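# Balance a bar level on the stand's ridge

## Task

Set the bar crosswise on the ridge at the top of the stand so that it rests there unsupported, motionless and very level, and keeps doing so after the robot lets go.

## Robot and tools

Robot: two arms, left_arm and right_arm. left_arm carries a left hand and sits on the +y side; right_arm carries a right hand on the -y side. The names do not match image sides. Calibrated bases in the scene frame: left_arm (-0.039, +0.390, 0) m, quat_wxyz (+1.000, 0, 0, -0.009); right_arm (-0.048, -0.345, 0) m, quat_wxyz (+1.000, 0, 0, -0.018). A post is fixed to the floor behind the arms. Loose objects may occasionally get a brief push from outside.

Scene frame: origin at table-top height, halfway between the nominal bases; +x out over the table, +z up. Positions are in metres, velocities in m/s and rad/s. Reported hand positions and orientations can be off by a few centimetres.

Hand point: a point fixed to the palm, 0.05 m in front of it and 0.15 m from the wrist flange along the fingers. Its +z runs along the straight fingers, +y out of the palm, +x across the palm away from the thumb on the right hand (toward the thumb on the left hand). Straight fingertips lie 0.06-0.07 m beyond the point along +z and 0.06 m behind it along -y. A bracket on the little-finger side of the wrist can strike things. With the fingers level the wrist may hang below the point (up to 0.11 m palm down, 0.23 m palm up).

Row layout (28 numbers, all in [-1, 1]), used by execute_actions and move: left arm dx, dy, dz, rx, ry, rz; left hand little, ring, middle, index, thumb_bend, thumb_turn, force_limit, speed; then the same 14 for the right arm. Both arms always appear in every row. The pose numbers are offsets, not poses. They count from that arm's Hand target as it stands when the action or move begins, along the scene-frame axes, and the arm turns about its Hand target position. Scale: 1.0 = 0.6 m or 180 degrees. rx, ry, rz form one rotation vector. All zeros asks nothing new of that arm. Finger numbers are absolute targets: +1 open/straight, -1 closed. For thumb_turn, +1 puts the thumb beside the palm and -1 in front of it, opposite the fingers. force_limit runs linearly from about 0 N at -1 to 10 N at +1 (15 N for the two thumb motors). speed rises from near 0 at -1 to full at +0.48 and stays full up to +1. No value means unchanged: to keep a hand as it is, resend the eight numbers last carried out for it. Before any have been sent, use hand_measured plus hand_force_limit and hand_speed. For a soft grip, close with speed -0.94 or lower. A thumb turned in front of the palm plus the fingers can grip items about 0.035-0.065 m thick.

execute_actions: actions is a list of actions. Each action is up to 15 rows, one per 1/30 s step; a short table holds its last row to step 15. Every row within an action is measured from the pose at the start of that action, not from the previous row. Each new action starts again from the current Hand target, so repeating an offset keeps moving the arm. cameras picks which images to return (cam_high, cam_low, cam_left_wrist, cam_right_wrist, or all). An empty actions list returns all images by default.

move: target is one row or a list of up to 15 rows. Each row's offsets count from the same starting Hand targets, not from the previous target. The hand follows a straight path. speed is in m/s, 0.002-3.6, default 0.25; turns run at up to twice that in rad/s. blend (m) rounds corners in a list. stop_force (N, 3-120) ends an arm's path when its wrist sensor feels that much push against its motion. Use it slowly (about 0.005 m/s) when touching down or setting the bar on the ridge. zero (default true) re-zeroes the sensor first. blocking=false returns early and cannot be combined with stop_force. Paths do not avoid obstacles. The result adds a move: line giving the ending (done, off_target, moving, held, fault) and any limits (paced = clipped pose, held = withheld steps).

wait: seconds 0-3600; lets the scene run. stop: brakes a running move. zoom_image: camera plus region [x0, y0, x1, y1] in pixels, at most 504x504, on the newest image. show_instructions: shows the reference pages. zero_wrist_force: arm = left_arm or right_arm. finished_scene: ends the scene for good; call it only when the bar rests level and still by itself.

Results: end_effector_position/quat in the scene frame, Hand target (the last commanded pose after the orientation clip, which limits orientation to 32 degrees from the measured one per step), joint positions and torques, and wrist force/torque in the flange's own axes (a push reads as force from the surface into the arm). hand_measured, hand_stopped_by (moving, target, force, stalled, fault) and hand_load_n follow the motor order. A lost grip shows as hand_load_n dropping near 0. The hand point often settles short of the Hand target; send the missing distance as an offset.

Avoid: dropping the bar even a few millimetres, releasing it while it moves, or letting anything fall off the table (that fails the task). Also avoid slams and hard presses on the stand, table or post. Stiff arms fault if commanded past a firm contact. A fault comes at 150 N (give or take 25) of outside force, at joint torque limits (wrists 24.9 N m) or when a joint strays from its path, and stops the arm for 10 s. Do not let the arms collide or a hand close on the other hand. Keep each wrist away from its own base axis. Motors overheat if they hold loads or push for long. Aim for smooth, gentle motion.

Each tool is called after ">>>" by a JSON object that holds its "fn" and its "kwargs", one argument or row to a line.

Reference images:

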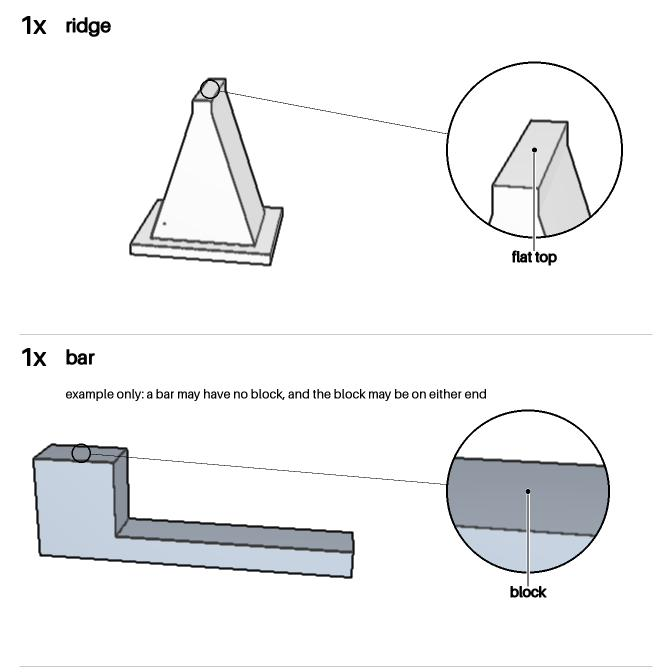

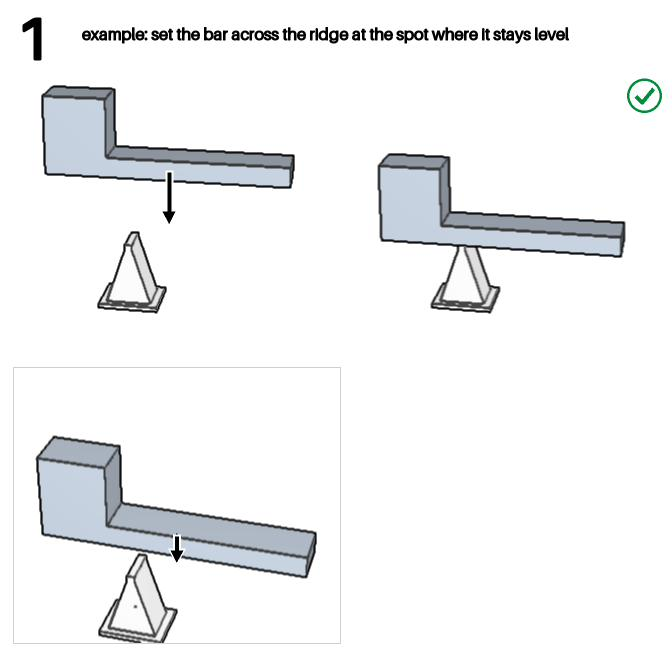

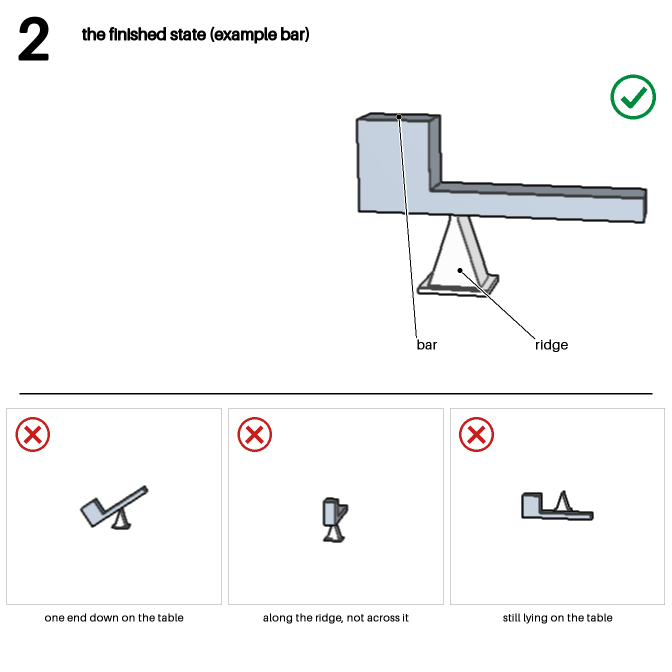

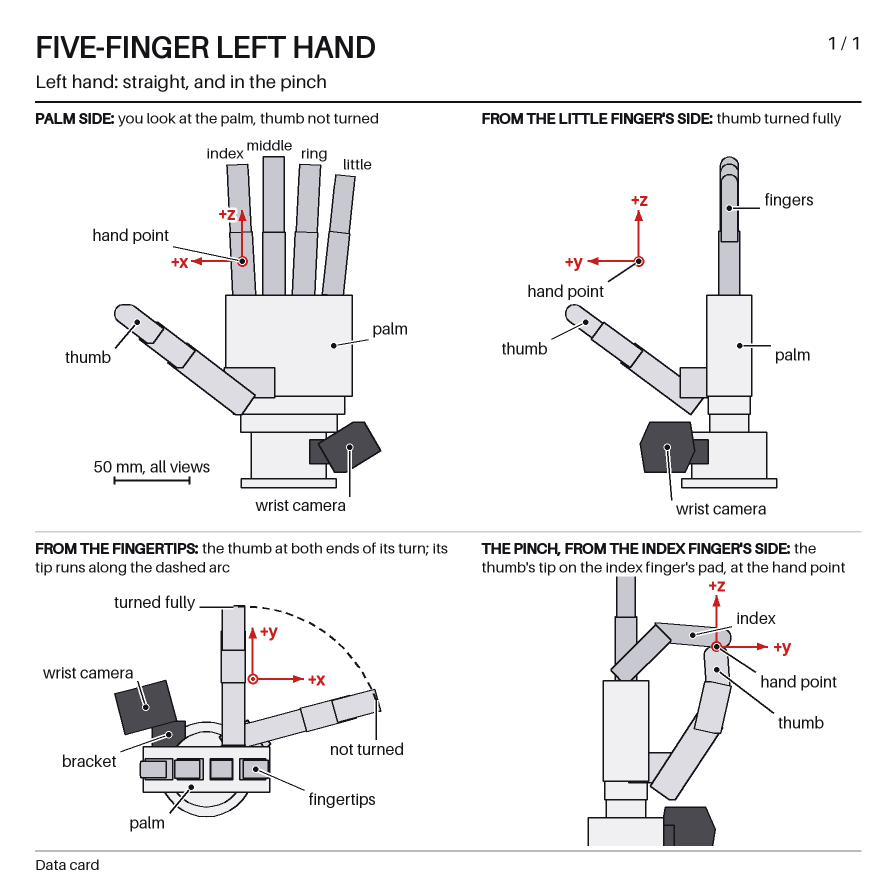

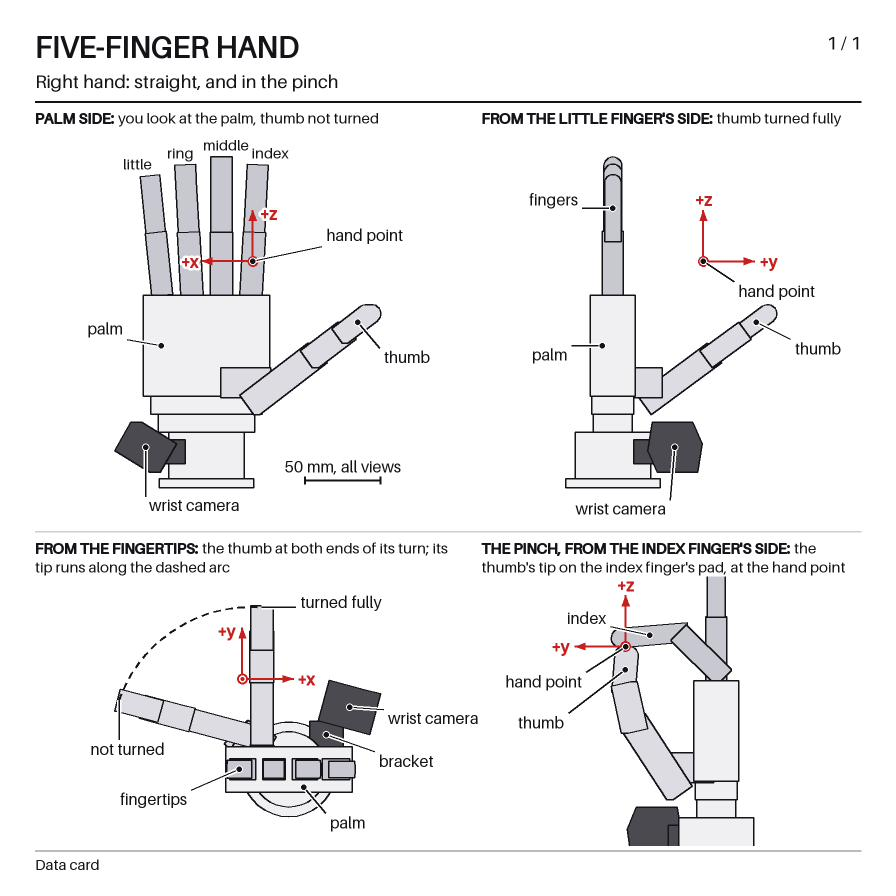

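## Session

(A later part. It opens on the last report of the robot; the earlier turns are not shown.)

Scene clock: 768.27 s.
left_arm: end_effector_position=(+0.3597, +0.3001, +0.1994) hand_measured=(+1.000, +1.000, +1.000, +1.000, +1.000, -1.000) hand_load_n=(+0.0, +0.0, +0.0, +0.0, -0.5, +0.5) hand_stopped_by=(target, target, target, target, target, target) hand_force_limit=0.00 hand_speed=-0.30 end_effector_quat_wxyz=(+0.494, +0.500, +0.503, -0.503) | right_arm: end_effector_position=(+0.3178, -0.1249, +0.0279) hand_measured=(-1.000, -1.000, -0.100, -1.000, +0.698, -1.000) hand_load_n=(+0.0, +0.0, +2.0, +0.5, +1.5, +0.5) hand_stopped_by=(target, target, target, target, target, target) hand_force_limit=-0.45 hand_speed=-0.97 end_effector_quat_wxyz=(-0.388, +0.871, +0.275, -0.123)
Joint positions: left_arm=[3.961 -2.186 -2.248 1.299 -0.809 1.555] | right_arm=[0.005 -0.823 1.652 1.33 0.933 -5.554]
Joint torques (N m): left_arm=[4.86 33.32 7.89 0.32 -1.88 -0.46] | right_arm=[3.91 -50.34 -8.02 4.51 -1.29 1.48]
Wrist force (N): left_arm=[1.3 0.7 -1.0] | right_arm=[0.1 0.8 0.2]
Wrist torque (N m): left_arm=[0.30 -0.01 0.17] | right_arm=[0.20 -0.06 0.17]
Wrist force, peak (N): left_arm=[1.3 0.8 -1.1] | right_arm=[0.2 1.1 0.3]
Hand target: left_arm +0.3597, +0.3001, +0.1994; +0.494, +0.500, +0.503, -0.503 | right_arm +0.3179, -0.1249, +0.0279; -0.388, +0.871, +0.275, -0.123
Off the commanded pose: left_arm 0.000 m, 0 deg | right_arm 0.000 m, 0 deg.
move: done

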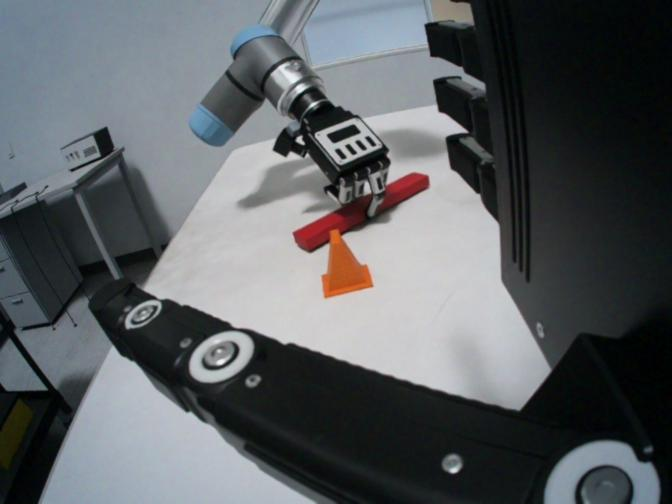

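>>> {"fn": "move", "kwargs": {
  "target": [0, 0, 0, 0, 0, 0, 1, 1, 1, 1, 1, -1, 0, -0.3, 0, 0, 0, 0, 0, 0, -1, -1, -0.1, -1, 0.702, -1, -0.45, -0.97],
  "cameras": ["cam_left_wrist", "cam_low"]
}}

>>> {"fn": "zoom_image", "kwargs": {
  "camera": "cam_left_wrist",
  "region": [280, 120, 440, 260]
}}

>>> {"fn": "zoom_image", "kwargs": {
  "camera": "cam_low",
  "region": [500, 200, 620, 280]
}}

Scene clock: 775.97 s.
left_arm: end_effector_position=(+0.3597, +0.3001, +0.1994) hand_measured=(+1.000, +1.000, +1.000, +1.000, +1.000, -1.000) hand_load_n=(+0.0, +0.0, +0.0, +0.0, +0.0, +0.0) hand_stopped_by=(target, target, target, target, target, target) hand_force_limit=0.00 hand_speed=-0.30 end_effector_quat_wxyz=(+0.494, +0.500, +0.503, -0.503) | right_arm: end_effector_position=(+0.3179, -0.1249, +0.0279) hand_measured=(-1.000, -1.000, -0.100, -1.000, +0.702, -1.000) hand_load_n=(+0.0, +0.5, +2.0, +0.0, +1.0, +0.5) hand_stopped_by=(target, target, target, target, target, target) hand_force_limit=-0.45 hand_speed=-0.97 end_effector_quat_wxyz=(-0.388, +0.871, +0.275, -0.123)
Joint positions: left_arm=[3.961 -2.186 -2.248 1.299 -0.809 1.555] | right_arm=[0.005 -0.823 1.652 1.33 0.933 -5.554]
Joint torques (N m): left_arm=[6.15 33.09 8.88 0.48 -1.63 -0.67] | right_arm=[6.95 -49.07 -19.11 4.42 -0.62 1.58]
Wrist force (N): left_arm=[1.2 0.5 -1.0] | right_arm=[0.0 0.9 0.4]
Wrist torque (N m): left_arm=[0.27 0.01 0.17] | right_arm=[0.20 -0.05 0.17]
Wrist force, peak (N): left_arm=[1.6 0.8 -1.0] | right_arm=[0.1 1.3 0.5]
Hand target: left_arm +0.3597, +0.3001, +0.1994; +0.494, +0.500, +0.503, -0.503 | right_arm +0.3179, -0.1249, +0.0279; -0.388, +0.871, +0.275, -0.123
Off the commanded pose: left_arm 0.000 m, 0 deg | right_arm 0.000 m, 0 deg.
move: done
Images, in order (width x height): cam_low 896x504, cam_left_wrist 672x504.

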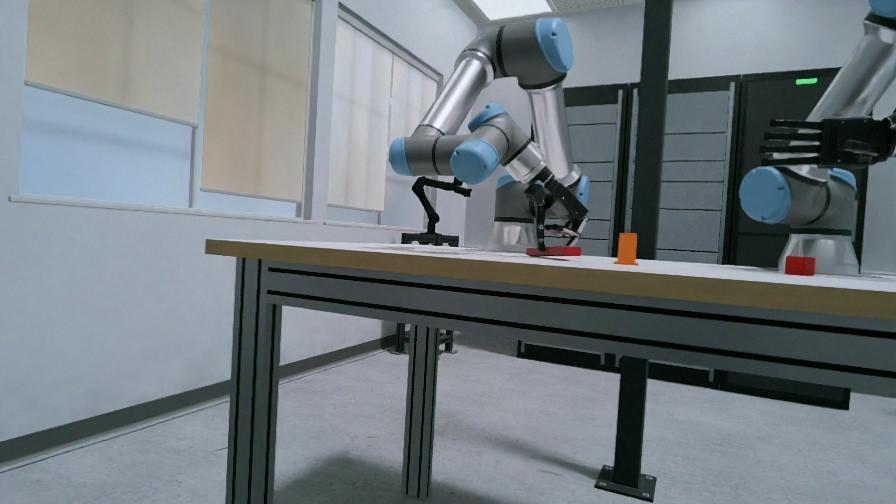

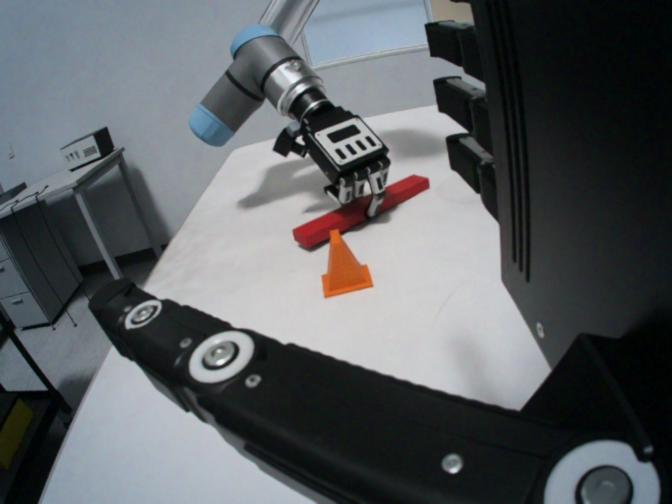

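Scaled by 3.150 from the camera's image (finer frame: 960x720).

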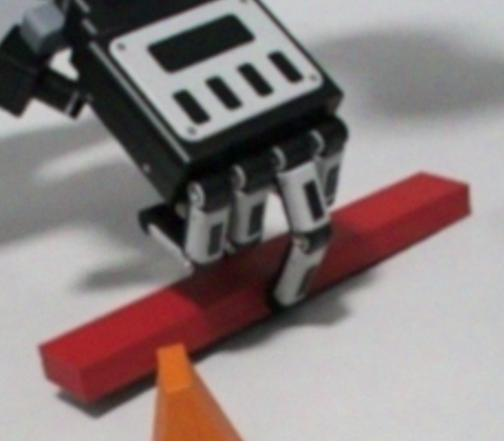

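Scaled by 4.200 from the camera's image (finer frame: 1280x720).

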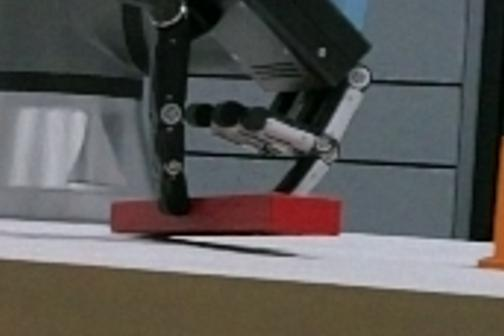

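>>> {"fn": "move", "kwargs": {
  "target": [
    [0, 0, 0, 0, 0, 0, 1, 1, 1, 1, 1, -1, 0, -0.3, 0, 0, -0.01, 0, 0, 0, -1, -1, -0.1, -1, 0.702, -1, -0.45, -0.97],
    [0, 0, 0, 0, 0, 0, 1, 1, 1, 1, 1, -1, 0, -0.3, 0, 0, -0.01, 0, 0, 0, -1, -1, -0.1, -1, 0.85, -1, -0.45, -0.8],
    [0, 0, 0, 0, 0, 0, 1, 1, 1, 1, 1, -1, 0, -0.3, -0.0138, -0.0036, -0.01, 0, 0, 0, -1, -1, -0.1, -1, 0.85, -1, -0.45, -0.8],
    [0, 0, 0, 0, 0, 0, 1, 1, 1, 1, 1, -1, 0, -0.3, -0.0138, -0.0036, -0.01, 0, 0, 0, -1, -1, -0.1, -1, 0.1, -1, -0.53, -0.94]
  ],
  "cameras": ["cam_high", "cam_left_wrist"],
  "speed": 0.02
}}

>>> {"fn": "zoom_image", "kwargs": {
  "camera": "cam_left_wrist",
  "region": [280, 120, 440, 260]
}}

Scene clock: 808.07 s.
left_arm: end_effector_position=(+0.3597, +0.3001, +0.1994) hand_measured=(+1.000, +1.000, +1.000, +1.000, +1.000, -1.000) hand_load_n=(+0.0, +0.0, +0.0, +0.0, +0.0, +0.5) hand_stopped_by=(target, target, target, target, target, target) hand_force_limit=0.00 hand_speed=-0.30 end_effector_quat_wxyz=(+0.494, +0.500, +0.503, -0.503) | right_arm: end_effector_position=(+0.3096, -0.1271, +0.0219) hand_measured=(-1.000, -1.000, -0.100, -1.000, +0.694, -1.000) hand_load_n=(+0.0, +0.0, +1.5, +0.0, +3.5, +0.0) hand_stopped_by=(target, target, target, target, force, target) hand_force_limit=-0.53 hand_speed=-0.94 end_effector_quat_wxyz=(-0.388, +0.871, +0.275, -0.123)
Joint positions: left_arm=[3.961 -2.186 -2.248 1.299 -0.809 1.555] | right_arm=[-0.001 -0.827 1.683 1.305 0.936 -5.56]
Joint torques (N m): left_arm=[5.42 33.61 7.03 0.41 -1.51 -0.47] | right_arm=[10.55 -27.68 -20.08 3.76 -2.72 1.97]
Wrist force (N): left_arm=[1.2 0.7 -1.0] | right_arm=[-0.2 -1.1 -2.9]
Wrist torque (N m): left_arm=[0.32 0.00 0.16] | right_arm=[0.16 0.04 0.12]
Wrist force, peak (N): left_arm=[1.6 0.7 -1.2] | right_arm=[-0.2 -1.1 -3.1]
Hand target: left_arm +0.3597, +0.3001, +0.1994; +0.494, +0.500, +0.503, -0.503 | right_arm +0.3096, -0.1271, +0.0219; -0.388, +0.871, +0.275, -0.123
Off the commanded pose: left_arm 0.000 m, 0 deg | right_arm 0.000 m, 0 deg.
move: done

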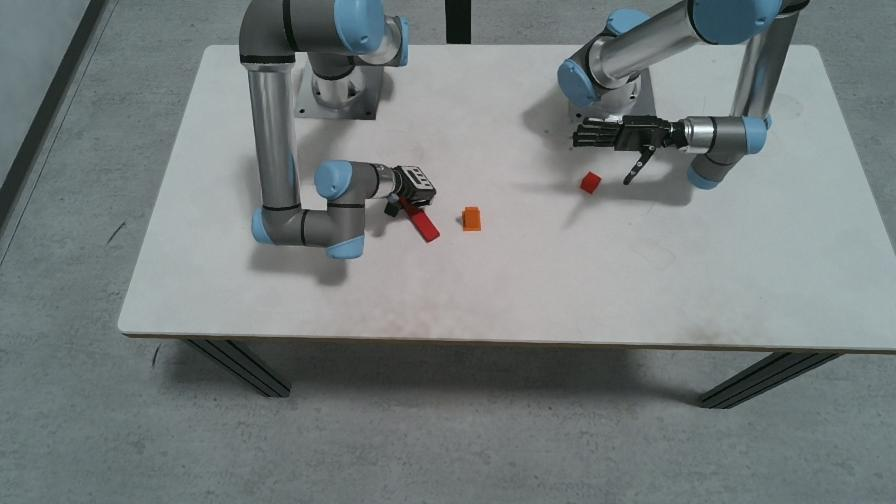

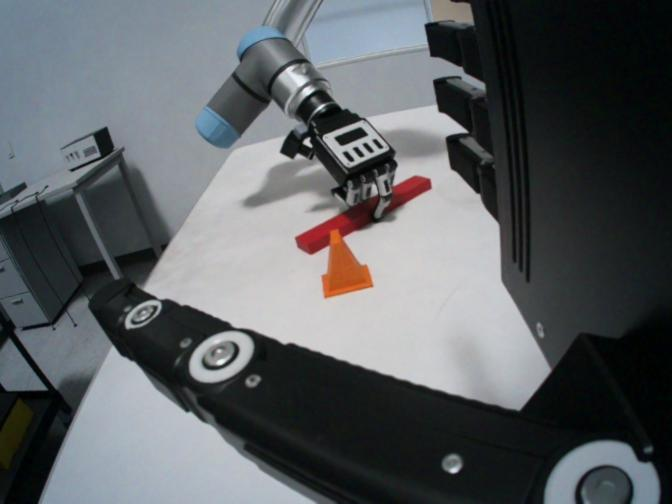

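Scaled by 3.150 from the camera's image (finer frame: 960x720).

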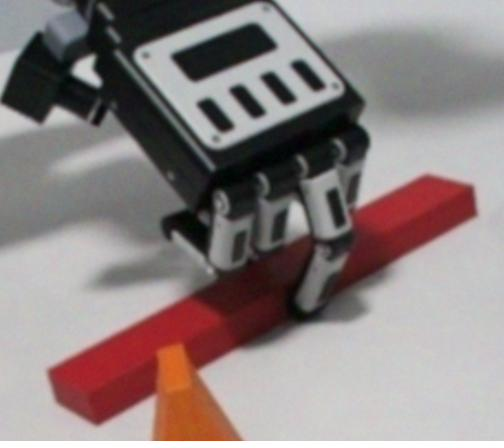

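>>> {"fn": "move", "kwargs": {
  "target": [0, 0, 0, 0, 0, 0, 1, 1, 1, 1, 1, -1, 0, -0.3, 0, 0, 0.01, 0, 0, 0, -1, -1, -0.1, -1, 0.1, -1, -0.53, -0.94],
  "cameras": ["cam_left_wrist"],
  "speed": 0.02
}}

>>> {"fn": "zoom_image", "kwargs": {
  "camera": "cam_left_wrist",
  "region": [280, 120, 440, 260]
}}

>>> {"fn": "move", "kwargs": {
  "target": [0, 0, 0, 0, 0, 0, 1, 1, 1, 1, 1, -1, 0, -0.3, 0, 0, 0, 0, 0, 0, -1, -1, -0.1, -1, 0.702, -1, -0.45, -0.97],
  "cameras": ["cam_left_wrist"]
}}

>>> {"fn": "zoom_image", "kwargs": {
  "camera": "cam_left_wrist",
  "region": [280, 120, 440, 260]
}}

>>> {"fn": "move", "kwargs": {
  "target": [0, 0, 0, 0, 0, 0, 1, 1, 1, 1, 1, -1, 0, -0.3, 0, 0, 0, 0, 0, 0, -1, -1, -0.1, -1, 0.706, -1, -0.45, -0.97],
  "cameras": ["cam_left_wrist"]
}}

>>> {"fn": "zoom_image", "kwargs": {
  "camera": "cam_left_wrist",
  "region": [280, 120, 440, 260]
}}

Scene clock: 823.33 s.
left_arm: end_effector_position=(+0.3597, +0.3001, +0.1994) hand_measured=(+1.000, +1.000, +1.000, +1.000, +1.000, -1.000) hand_load_n=(-0.5, +0.0, +0.0, +0.0, +0.0, +0.5) hand_stopped_by=(target, target, target, target, target, target) hand_force_limit=0.00 hand_speed=-0.30 end_effector_quat_wxyz=(+0.494, +0.500, +0.503, -0.503) | right_arm: end_effector_position=(+0.3096, -0.1271, +0.0281) hand_measured=(-1.000, -1.000, -0.100, -1.000, +0.694, -1.000) hand_load_n=(+0.0, +0.0, +3.0, +0.0, +2.0, +1.0) hand_stopped_by=(target, target, target, target, force, target) hand_force_limit=-0.53 hand_speed=-0.94 end_effector_quat_wxyz=(-0.388, +0.871, +0.275, -0.123)
Joint positions: left_arm=[3.961 -2.186 -2.248 1.299 -0.809 1.555] | right_arm=[-0.001 -0.837 1.683 1.317 0.936 -5.56]
Joint torques (N m): left_arm=[6.28 34.6 7.13 0.62 -1.42 -0.66] | right_arm=[10.23 -28.83 -18.51 0.68 -2.56 1.76]
Wrist force (N): left_arm=[1.3 0.8 -1.1] | right_arm=[-0.1 0.9 0.2]
Wrist torque (N m): left_arm=[0.32 -0.02 0.16] | right_arm=[0.20 -0.04 0.17]
Wrist force, peak (N): left_arm=[1.6 0.4 -1.3] | right_arm=[-0.1 -1.5 -2.9]
Hand target: left_arm +0.3597, +0.3001, +0.1994; +0.494, +0.500, +0.503, -0.503 | right_arm +0.3096, -0.1271, +0.0279; -0.388, +0.871, +0.275, -0.123
Off the commanded pose: left_arm 0.000 m, 0 deg | right_arm 0.000 m, 0 deg.
move: done

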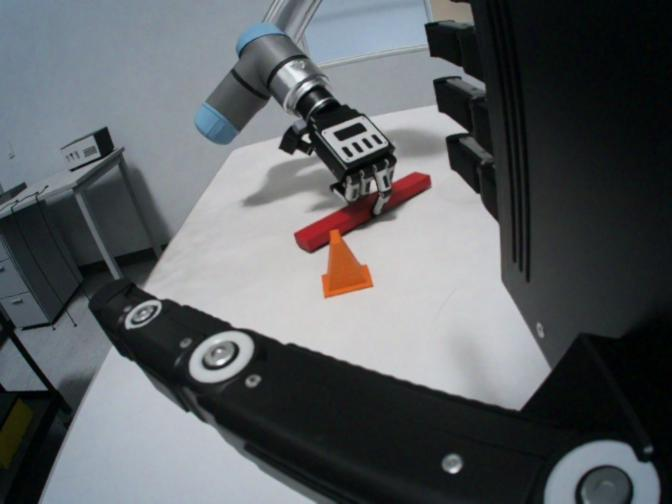

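Scaled by 3.150 from the camera's image (finer frame: 960x720).

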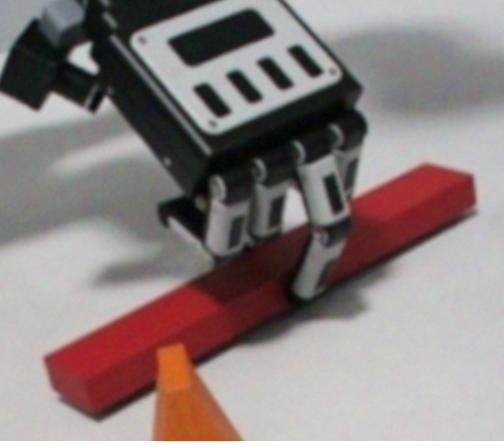

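Scene clock: 823.83 s.
left_arm: end_effector_position=(+0.3597, +0.3001, +0.1994) hand_measured=(+1.000, +1.000, +1.000, +1.000, +1.000, -1.000) hand_load_n=(+0.0, +0.0, +0.0, +0.0, +0.0, +0.0) hand_stopped_by=(target, target, target, target, target, target) hand_force_limit=0.00 hand_speed=-0.30 end_effector_quat_wxyz=(+0.494, +0.500, +0.503, -0.503) | right_arm: end_effector_position=(+0.3096, -0.1271, +0.0279) hand_measured=(-1.000, -1.000, -0.100, -1.000, +0.702, -1.000) hand_load_n=(+0.0, +0.0, +2.0, +0.0, +1.0, +0.5) hand_stopped_by=(target, target, target, target, target, target) hand_force_limit=-0.45 hand_speed=-0.97 end_effector_quat_wxyz=(-0.388, +0.871, +0.275, -0.123)
Joint positions: left_arm=[3.961 -2.186 -2.248 1.299 -0.809 1.555] | right_arm=[-0.001 -0.837 1.683 1.317 0.936 -5.56]
Joint torques (N m): left_arm=[4.79 33.15 7.46 0.58 -1.57 -0.62] | right_arm=[9.88 -28.38 -15.32 0.9 -2.49 1.42]
Wrist force (N): left_arm=[1.5 0.5 -1.0] | right_arm=[0.0 0.8 0.3]
Wrist torque (N m): left_arm=[0.27 -0.04 0.18] | right_arm=[0.19 -0.06 0.18]
Wrist force, peak (N): left_arm=[1.5 0.6 -1.2] | right_arm=[-0.1 1.0 0.5]
Hand target: left_arm +0.3597, +0.3001, +0.1994; +0.494, +0.500, +0.503, -0.503 | right_arm +0.3096, -0.1271, +0.0279; -0.388, +0.871, +0.275, -0.123
Off the commanded pose: left_arm 0.000 m, 0 deg | right_arm 0.000 m, 0 deg.
move: done

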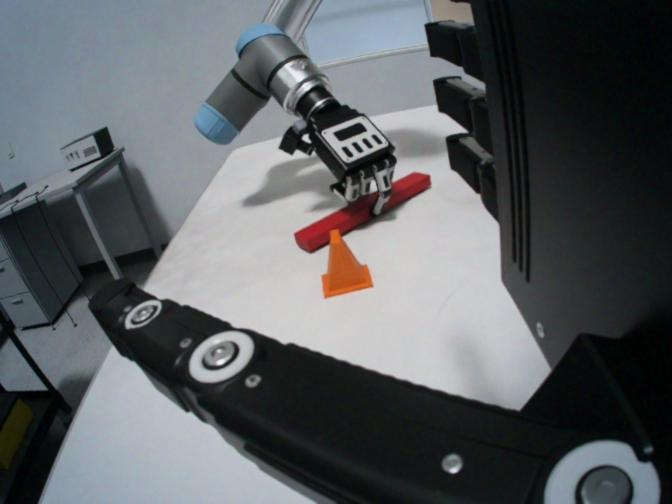

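Scaled by 3.150 from the camera's image (finer frame: 960x720).

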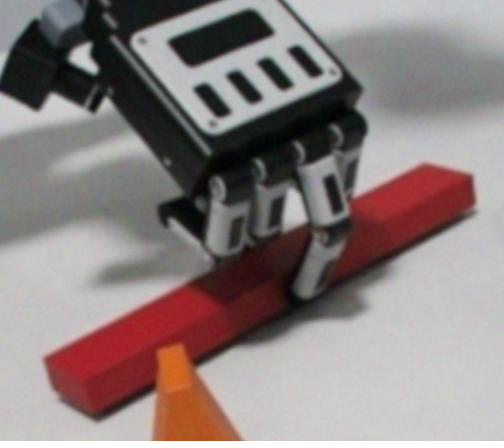

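Scene clock: 824.33 s.
left_arm: end_effector_position=(+0.3597, +0.3001, +0.1994) hand_measured=(+1.000, +1.000, +1.000, +1.000, +1.000, -1.000) hand_load_n=(+0.0, +0.0, +0.0, +0.0, +0.0, +0.5) hand_stopped_by=(target, target, target, target, target, target) hand_force_limit=0.00 hand_speed=-0.30 end_effector_quat_wxyz=(+0.494, +0.500, +0.503, -0.503) | right_arm: end_effector_position=(+0.3096, -0.1271, +0.0279) hand_measured=(-1.000, -1.000, -0.100, -1.000, +0.706, -1.000) hand_load_n=(+0.0, +0.0, +1.5, +0.0, +1.0, +0.0) hand_stopped_by=(target, target, target, target, target, target) hand_force_limit=-0.45 hand_speed=-0.97 end_effector_quat_wxyz=(-0.388, +0.871, +0.275, -0.123)
Joint positions: left_arm=[3.961 -2.186 -2.248 1.299 -0.809 1.555] | right_arm=[-0.001 -0.837 1.683 1.317 0.936 -5.56]
Joint torques (N m): left_arm=[4.68 34.29 7.59 0.23 -1.71 -0.87] | right_arm=[9.76 -28.05 -11.21 1 -2.45 1.13]
Wrist force (N): left_arm=[1.3 0.5 -1.0] | right_arm=[0.0 0.8 0.3]
Wrist torque (N m): left_arm=[0.28 -0.01 0.17] | right_arm=[0.18 -0.05 0.17]
Wrist force, peak (N): left_arm=[1.3 0.9 -1.2] | right_arm=[0.0 1.1 0.3]
Hand target: left_arm +0.3597, +0.3001, +0.1994; +0.494, +0.500, +0.503, -0.503 | right_arm +0.3096, -0.1271, +0.0279; -0.388, +0.871, +0.275, -0.123
Off the commanded pose: left_arm 0.000 m, 0 deg | right_arm 0.000 m, 0 deg.
move: done

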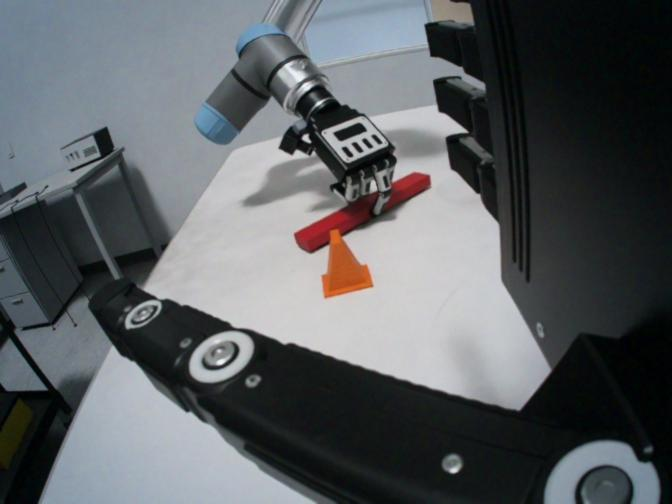

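Scaled by 3.150 from the camera's image (finer frame: 960x720).

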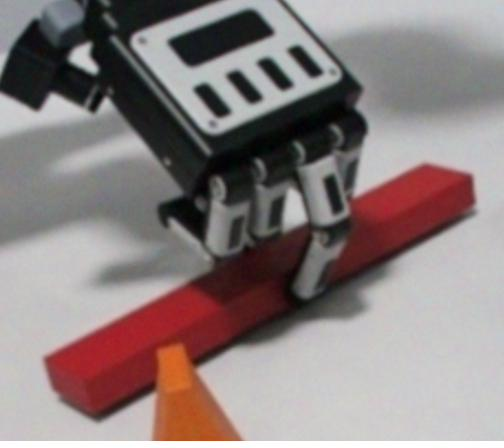

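>>> {"fn": "move", "kwargs": {
  "target": [0, 0, 0, 0, 0, 0, 1, 1, 1, 1, 1, -1, 0, -0.3, 0, 0, 0, 0, 0, 0, -1, -1, -0.1, -1, 0.709, -1, -0.45, -0.97],
  "cameras": ["cam_left_wrist", "cam_low"]
}}

>>> {"fn": "zoom_image", "kwargs": {
  "camera": "cam_left_wrist",
  "region": [280, 120, 440, 260]
}}

>>> {"fn": "zoom_image", "kwargs": {
  "camera": "cam_low",
  "region": [500, 200, 620, 280]
}}

Scene clock: 833.93 s.
left_arm: end_effector_position=(+0.3597, +0.3001, +0.1994) hand_measured=(+1.000, +1.000, +1.000, +1.000, +1.000, -1.000) hand_load_n=(+0.0, +0.0, +0.0, +0.0, +0.0, +0.5) hand_stopped_by=(target, target, target, target, target, target) hand_force_limit=0.00 hand_speed=-0.30 end_effector_quat_wxyz=(+0.494, +0.500, +0.503, -0.503) | right_arm: end_effector_position=(+0.3096, -0.1271, +0.0279) hand_measured=(-1.000, -1.000, -0.100, -1.000, +0.710, -1.000) hand_load_n=(+0.0, +0.0, -0.5, +0.0, +0.0, +0.0) hand_stopped_by=(target, target, target, target, target, target) hand_force_limit=-0.45 hand_speed=-0.97 end_effector_quat_wxyz=(-0.388, +0.871, +0.275, -0.123)
Joint positions: left_arm=[3.961 -2.186 -2.248 1.299 -0.809 1.555] | right_arm=[-0.001 -0.837 1.683 1.317 0.936 -5.56]
Joint torques (N m): left_arm=[5.86 34.05 7.29 0.29 -1.49 -0.5] | right_arm=[8.88 -28.32 -2.12 1.18 -1.76 -1.23]
Wrist force (N): left_arm=[1.2 0.5 -1.0] | right_arm=[-0.1 -0.3 -0.2]
Wrist torque (N m): left_arm=[0.28 0.00 0.17] | right_arm=[0.08 -0.03 0.14]
Wrist force, peak (N): left_arm=[1.6 0.5 -1.2] | right_arm=[0.1 1.1 0.3]
Hand target: left_arm +0.3597, +0.3001, +0.1994; +0.494, +0.500, +0.503, -0.503 | right_arm +0.3096, -0.1271, +0.0279; -0.388, +0.871, +0.275, -0.123
Off the commanded pose: left_arm 0.000 m, 0 deg | right_arm 0.000 m, 0 deg.
move: done
Images, in order (width x height): cam_low 896x504, cam_left_wrist 672x504.

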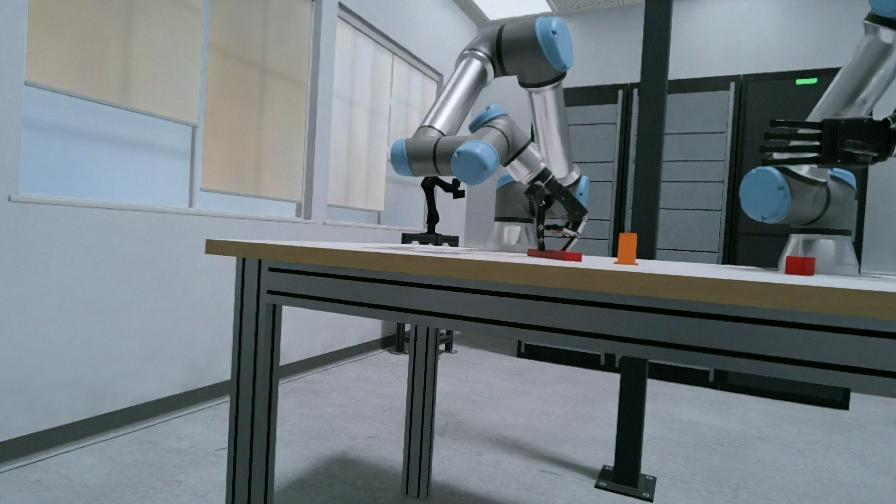

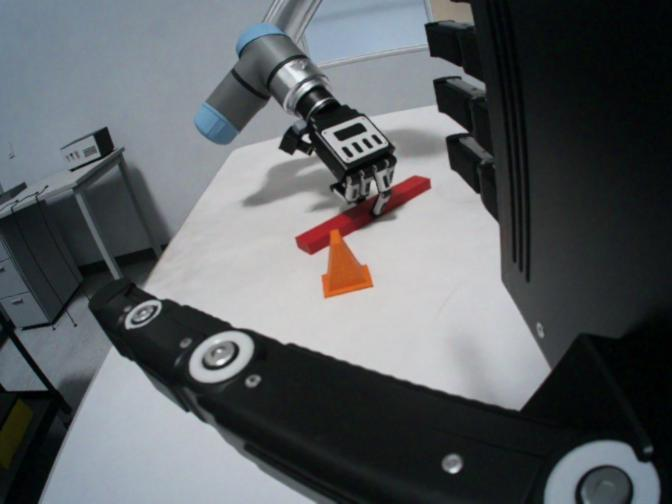

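Scaled by 3.150 from the camera's image (finer frame: 960x720).

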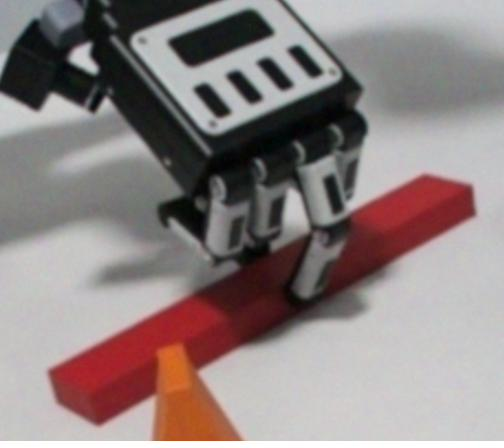

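Scaled by 4.200 from the camera's image (finer frame: 1280x720).

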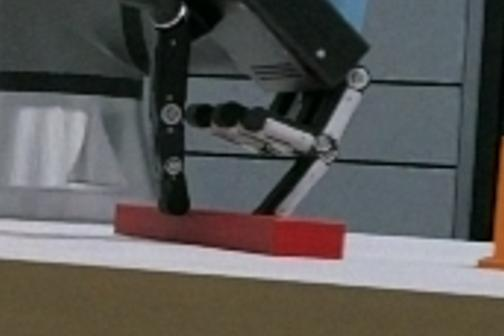

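>>> {"fn": "move", "kwargs": {
  "target": [
    [0, 0, 0, 0, 0, 0, 1, 1, 1, 1, 1, -1, 0, -0.3, 0, 0, 0, 0, 0, 0, -1, -1, -0.1, -1, 0.8, -1, -0.45, -0.9],
    [0, 0, 0, 0, 0, 0, 1, 1, 1, 1, 1, -1, 0, -0.3, 0, 0, -0.0068, 0, 0, 0, -1, -1, -0.1, -1, 0.8, -1, -0.45, -0.8],
    [0, 0, 0, 0, 0, 0, 1, 1, 1, 1, 1, -1, 0, -0.3, 0, 0, -0.0068, 0, 0, 0, -1, -1, -0.1, -1, 0.1, -1, -0.42, -0.94]
  ],
  "cameras": [],
  "speed": 0.02
}}

>>> {"fn": "move", "kwargs": {
  "target": [0, 0, 0, 0, 0, 0, 1, 1, 1, 1, 1, -1, 0, -0.3, 0, 0, 0.15, 0, 0, 0, -1, -1, -0.1, -1, 0.1, -1, -0.42, -0.94],
  "cameras": ["all"],
  "speed": 0.05
}}

>>> {"fn": "zoom_image", "kwargs": {
  "camera": "cam_left_wrist",
  "region": [260, 80, 460, 300]
}}

>>> {"fn": "zoom_image", "kwargs": {
  "camera": "cam_low",
  "region": [500, 180, 660, 280]
}}

Scene clock: 873.80 s.
left_arm: end_effector_position=(+0.3597, +0.3001, +0.1994) hand_measured=(+1.000, +1.000, +1.000, +1.000, +1.000, -1.000) hand_load_n=(-0.5, +0.0, +0.0, +0.0, +0.0, +0.0) hand_stopped_by=(target, target, target, target, target, target) hand_force_limit=0.00 hand_speed=-0.30 end_effector_quat_wxyz=(+0.494, +0.500, +0.503, -0.503) | right_arm: end_effector_position=(+0.3096, -0.1271, +0.0238) hand_measured=(-1.000, -1.000, -0.100, -1.000, +0.688, -1.000) hand_load_n=(+0.0, +0.0, +1.5, +0.0, +4.5, +0.5) hand_stopped_by=(target, target, target, target, force, target) hand_force_limit=-0.42 hand_speed=-0.94 end_effector_quat_wxyz=(-0.388, +0.871, +0.275, -0.123)
Joint positions: left_arm=[3.961 -2.186 -2.248 1.299 -0.809 1.555] | right_arm=[-0.001 -0.83 1.683 1.309 0.936 -5.56]
Joint torques (N m): left_arm=[5.45 35.06 7.38 0.34 -1.43 -0.54] | right_arm=[5.81 -47.65 -17.71 3.63 -0.6 -0.79]
Wrist force (N): left_arm=[1.0 0.4 -1.1] | right_arm=[-0.2 -2.4 -3.7]
Wrist torque (N m): left_arm=[0.27 0.03 0.16] | right_arm=[0.04 0.05 0.07]
Wrist force, peak (N): left_arm=[1.6 0.6 -1.3] | right_arm=[-0.3 -2.5 -3.9]
Hand target: left_arm +0.3597, +0.3001, +0.1994; +0.494, +0.500, +0.503, -0.503 | right_arm +0.3096, -0.1271, +0.0238; -0.388, +0.871, +0.275, -0.123
Off the commanded pose: left_arm 0.000 m, 0 deg | right_arm 0.000 m, 0 deg.
move: done

Scene clock: 875.90 s.
left_arm: end_effector_position=(+0.3597, +0.3001, +0.1994) hand_measured=(+1.000, +1.000, +1.000, +1.000, +1.000, -1.000) hand_load_n=(+0.0, +0.0, +0.0, +0.0, +0.0, +0.5) hand_stopped_by=(target, target, target, target, target, target) hand_force_limit=0.00 hand_speed=-0.30 end_effector_quat_wxyz=(+0.494, +0.500, +0.503, -0.503) | right_arm: end_effector_position=(+0.3097, -0.1271, +0.1139) hand_measured=(-1.000, -1.000, -0.100, -1.000, +0.688, -1.000) hand_load_n=(+0.0, +0.0, +3.5, +0.0, +3.0, +1.0) hand_stopped_by=(target, target, target, target, force, target) hand_force_limit=-0.42 hand_speed=-0.94 end_effector_quat_wxyz=(-0.388, +0.871, +0.275, -0.122)
Joint positions: left_arm=[3.961 -2.186 -2.248 1.299 -0.809 1.555] | right_arm=[-0.001 -0.977 1.649 1.49 0.936 -5.56]
Joint torques (N m): left_arm=[5.01 32.7 7 0.31 -1.78 -0.61] | right_arm=[9.13 -24.11 -3.16 1.09 -2.18 1.28]
Wrist force (N): left_arm=[1.3 0.7 -1.0] | right_arm=[0.0 0.6 0.5]
Wrist torque (N m): left_arm=[0.31 -0.01 0.17] | right_arm=[0.13 -0.06 0.16]
Wrist force, peak (N): left_arm=[1.5 0.6 -1.2] | right_arm=[-0.1 -2.4 -3.7]
Hand target: left_arm +0.3597, +0.3001, +0.1994; +0.494, +0.500, +0.503, -0.503 | right_arm +0.3096, -0.1271, +0.1138; -0.388, +0.871, +0.275, -0.123
Off the commanded pose: left_arm 0.000 m, 0 deg | right_arm 0.000 m, 0 deg.
move: done

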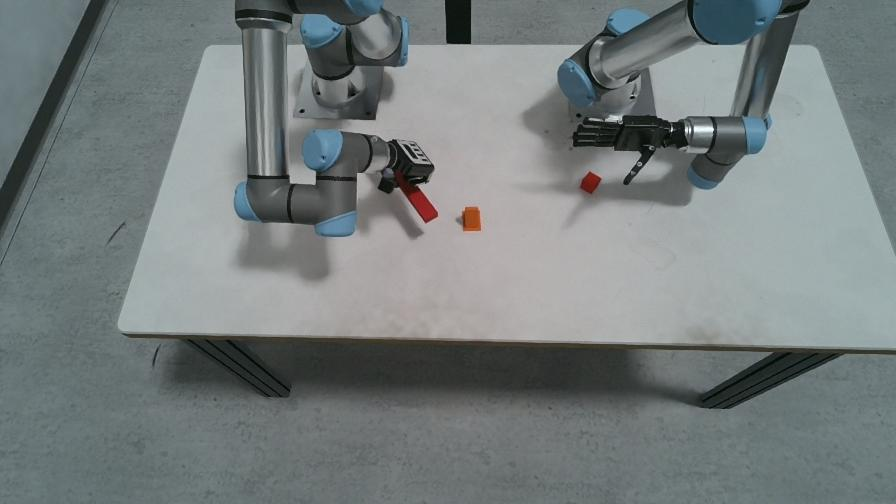

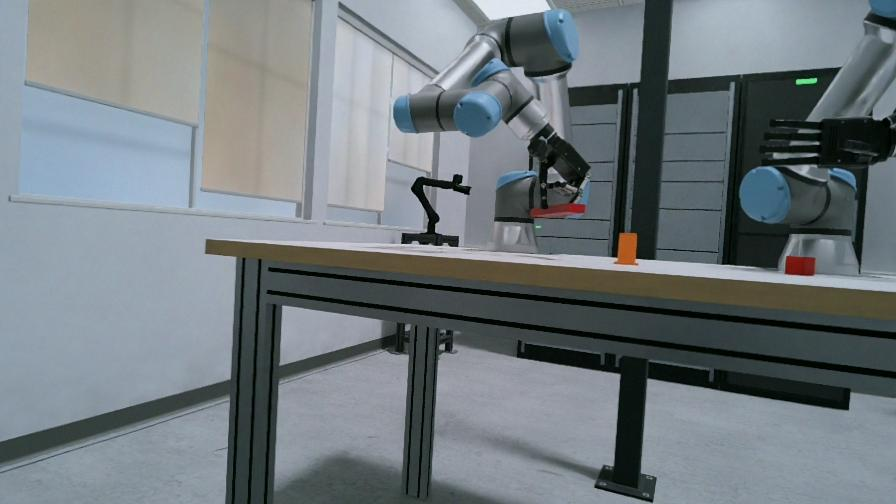

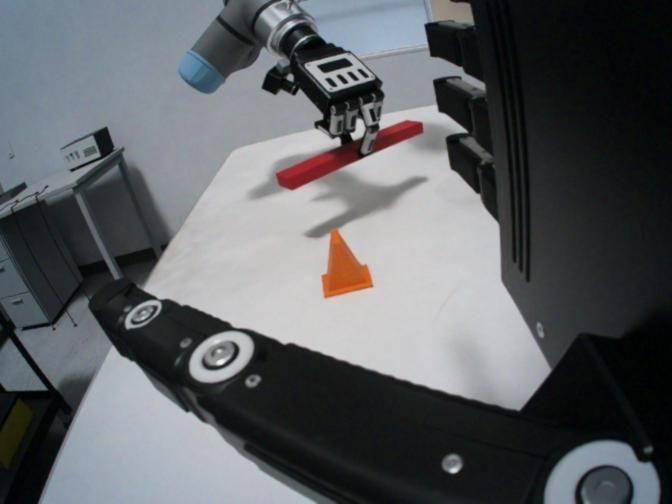

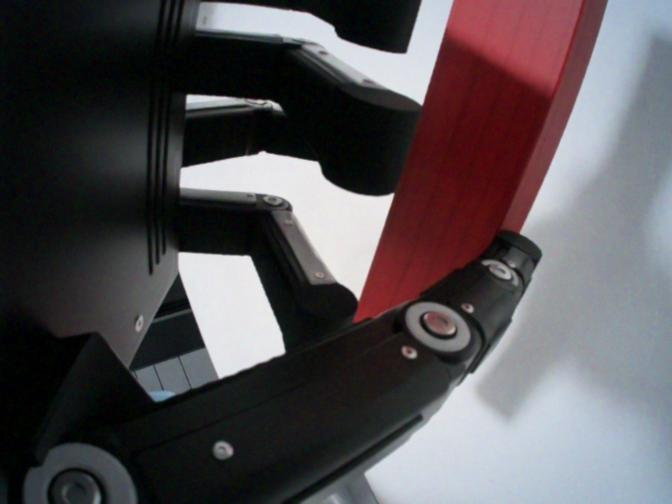

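Scaled by 2.291 from the camera's image (finer frame: 960x720).

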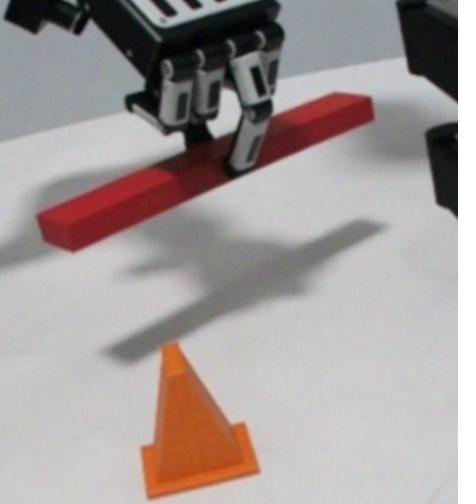

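Scaled by 3.150 from the camera's image (finer frame: 1280x720).

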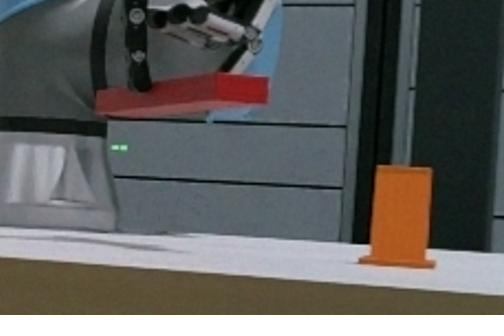

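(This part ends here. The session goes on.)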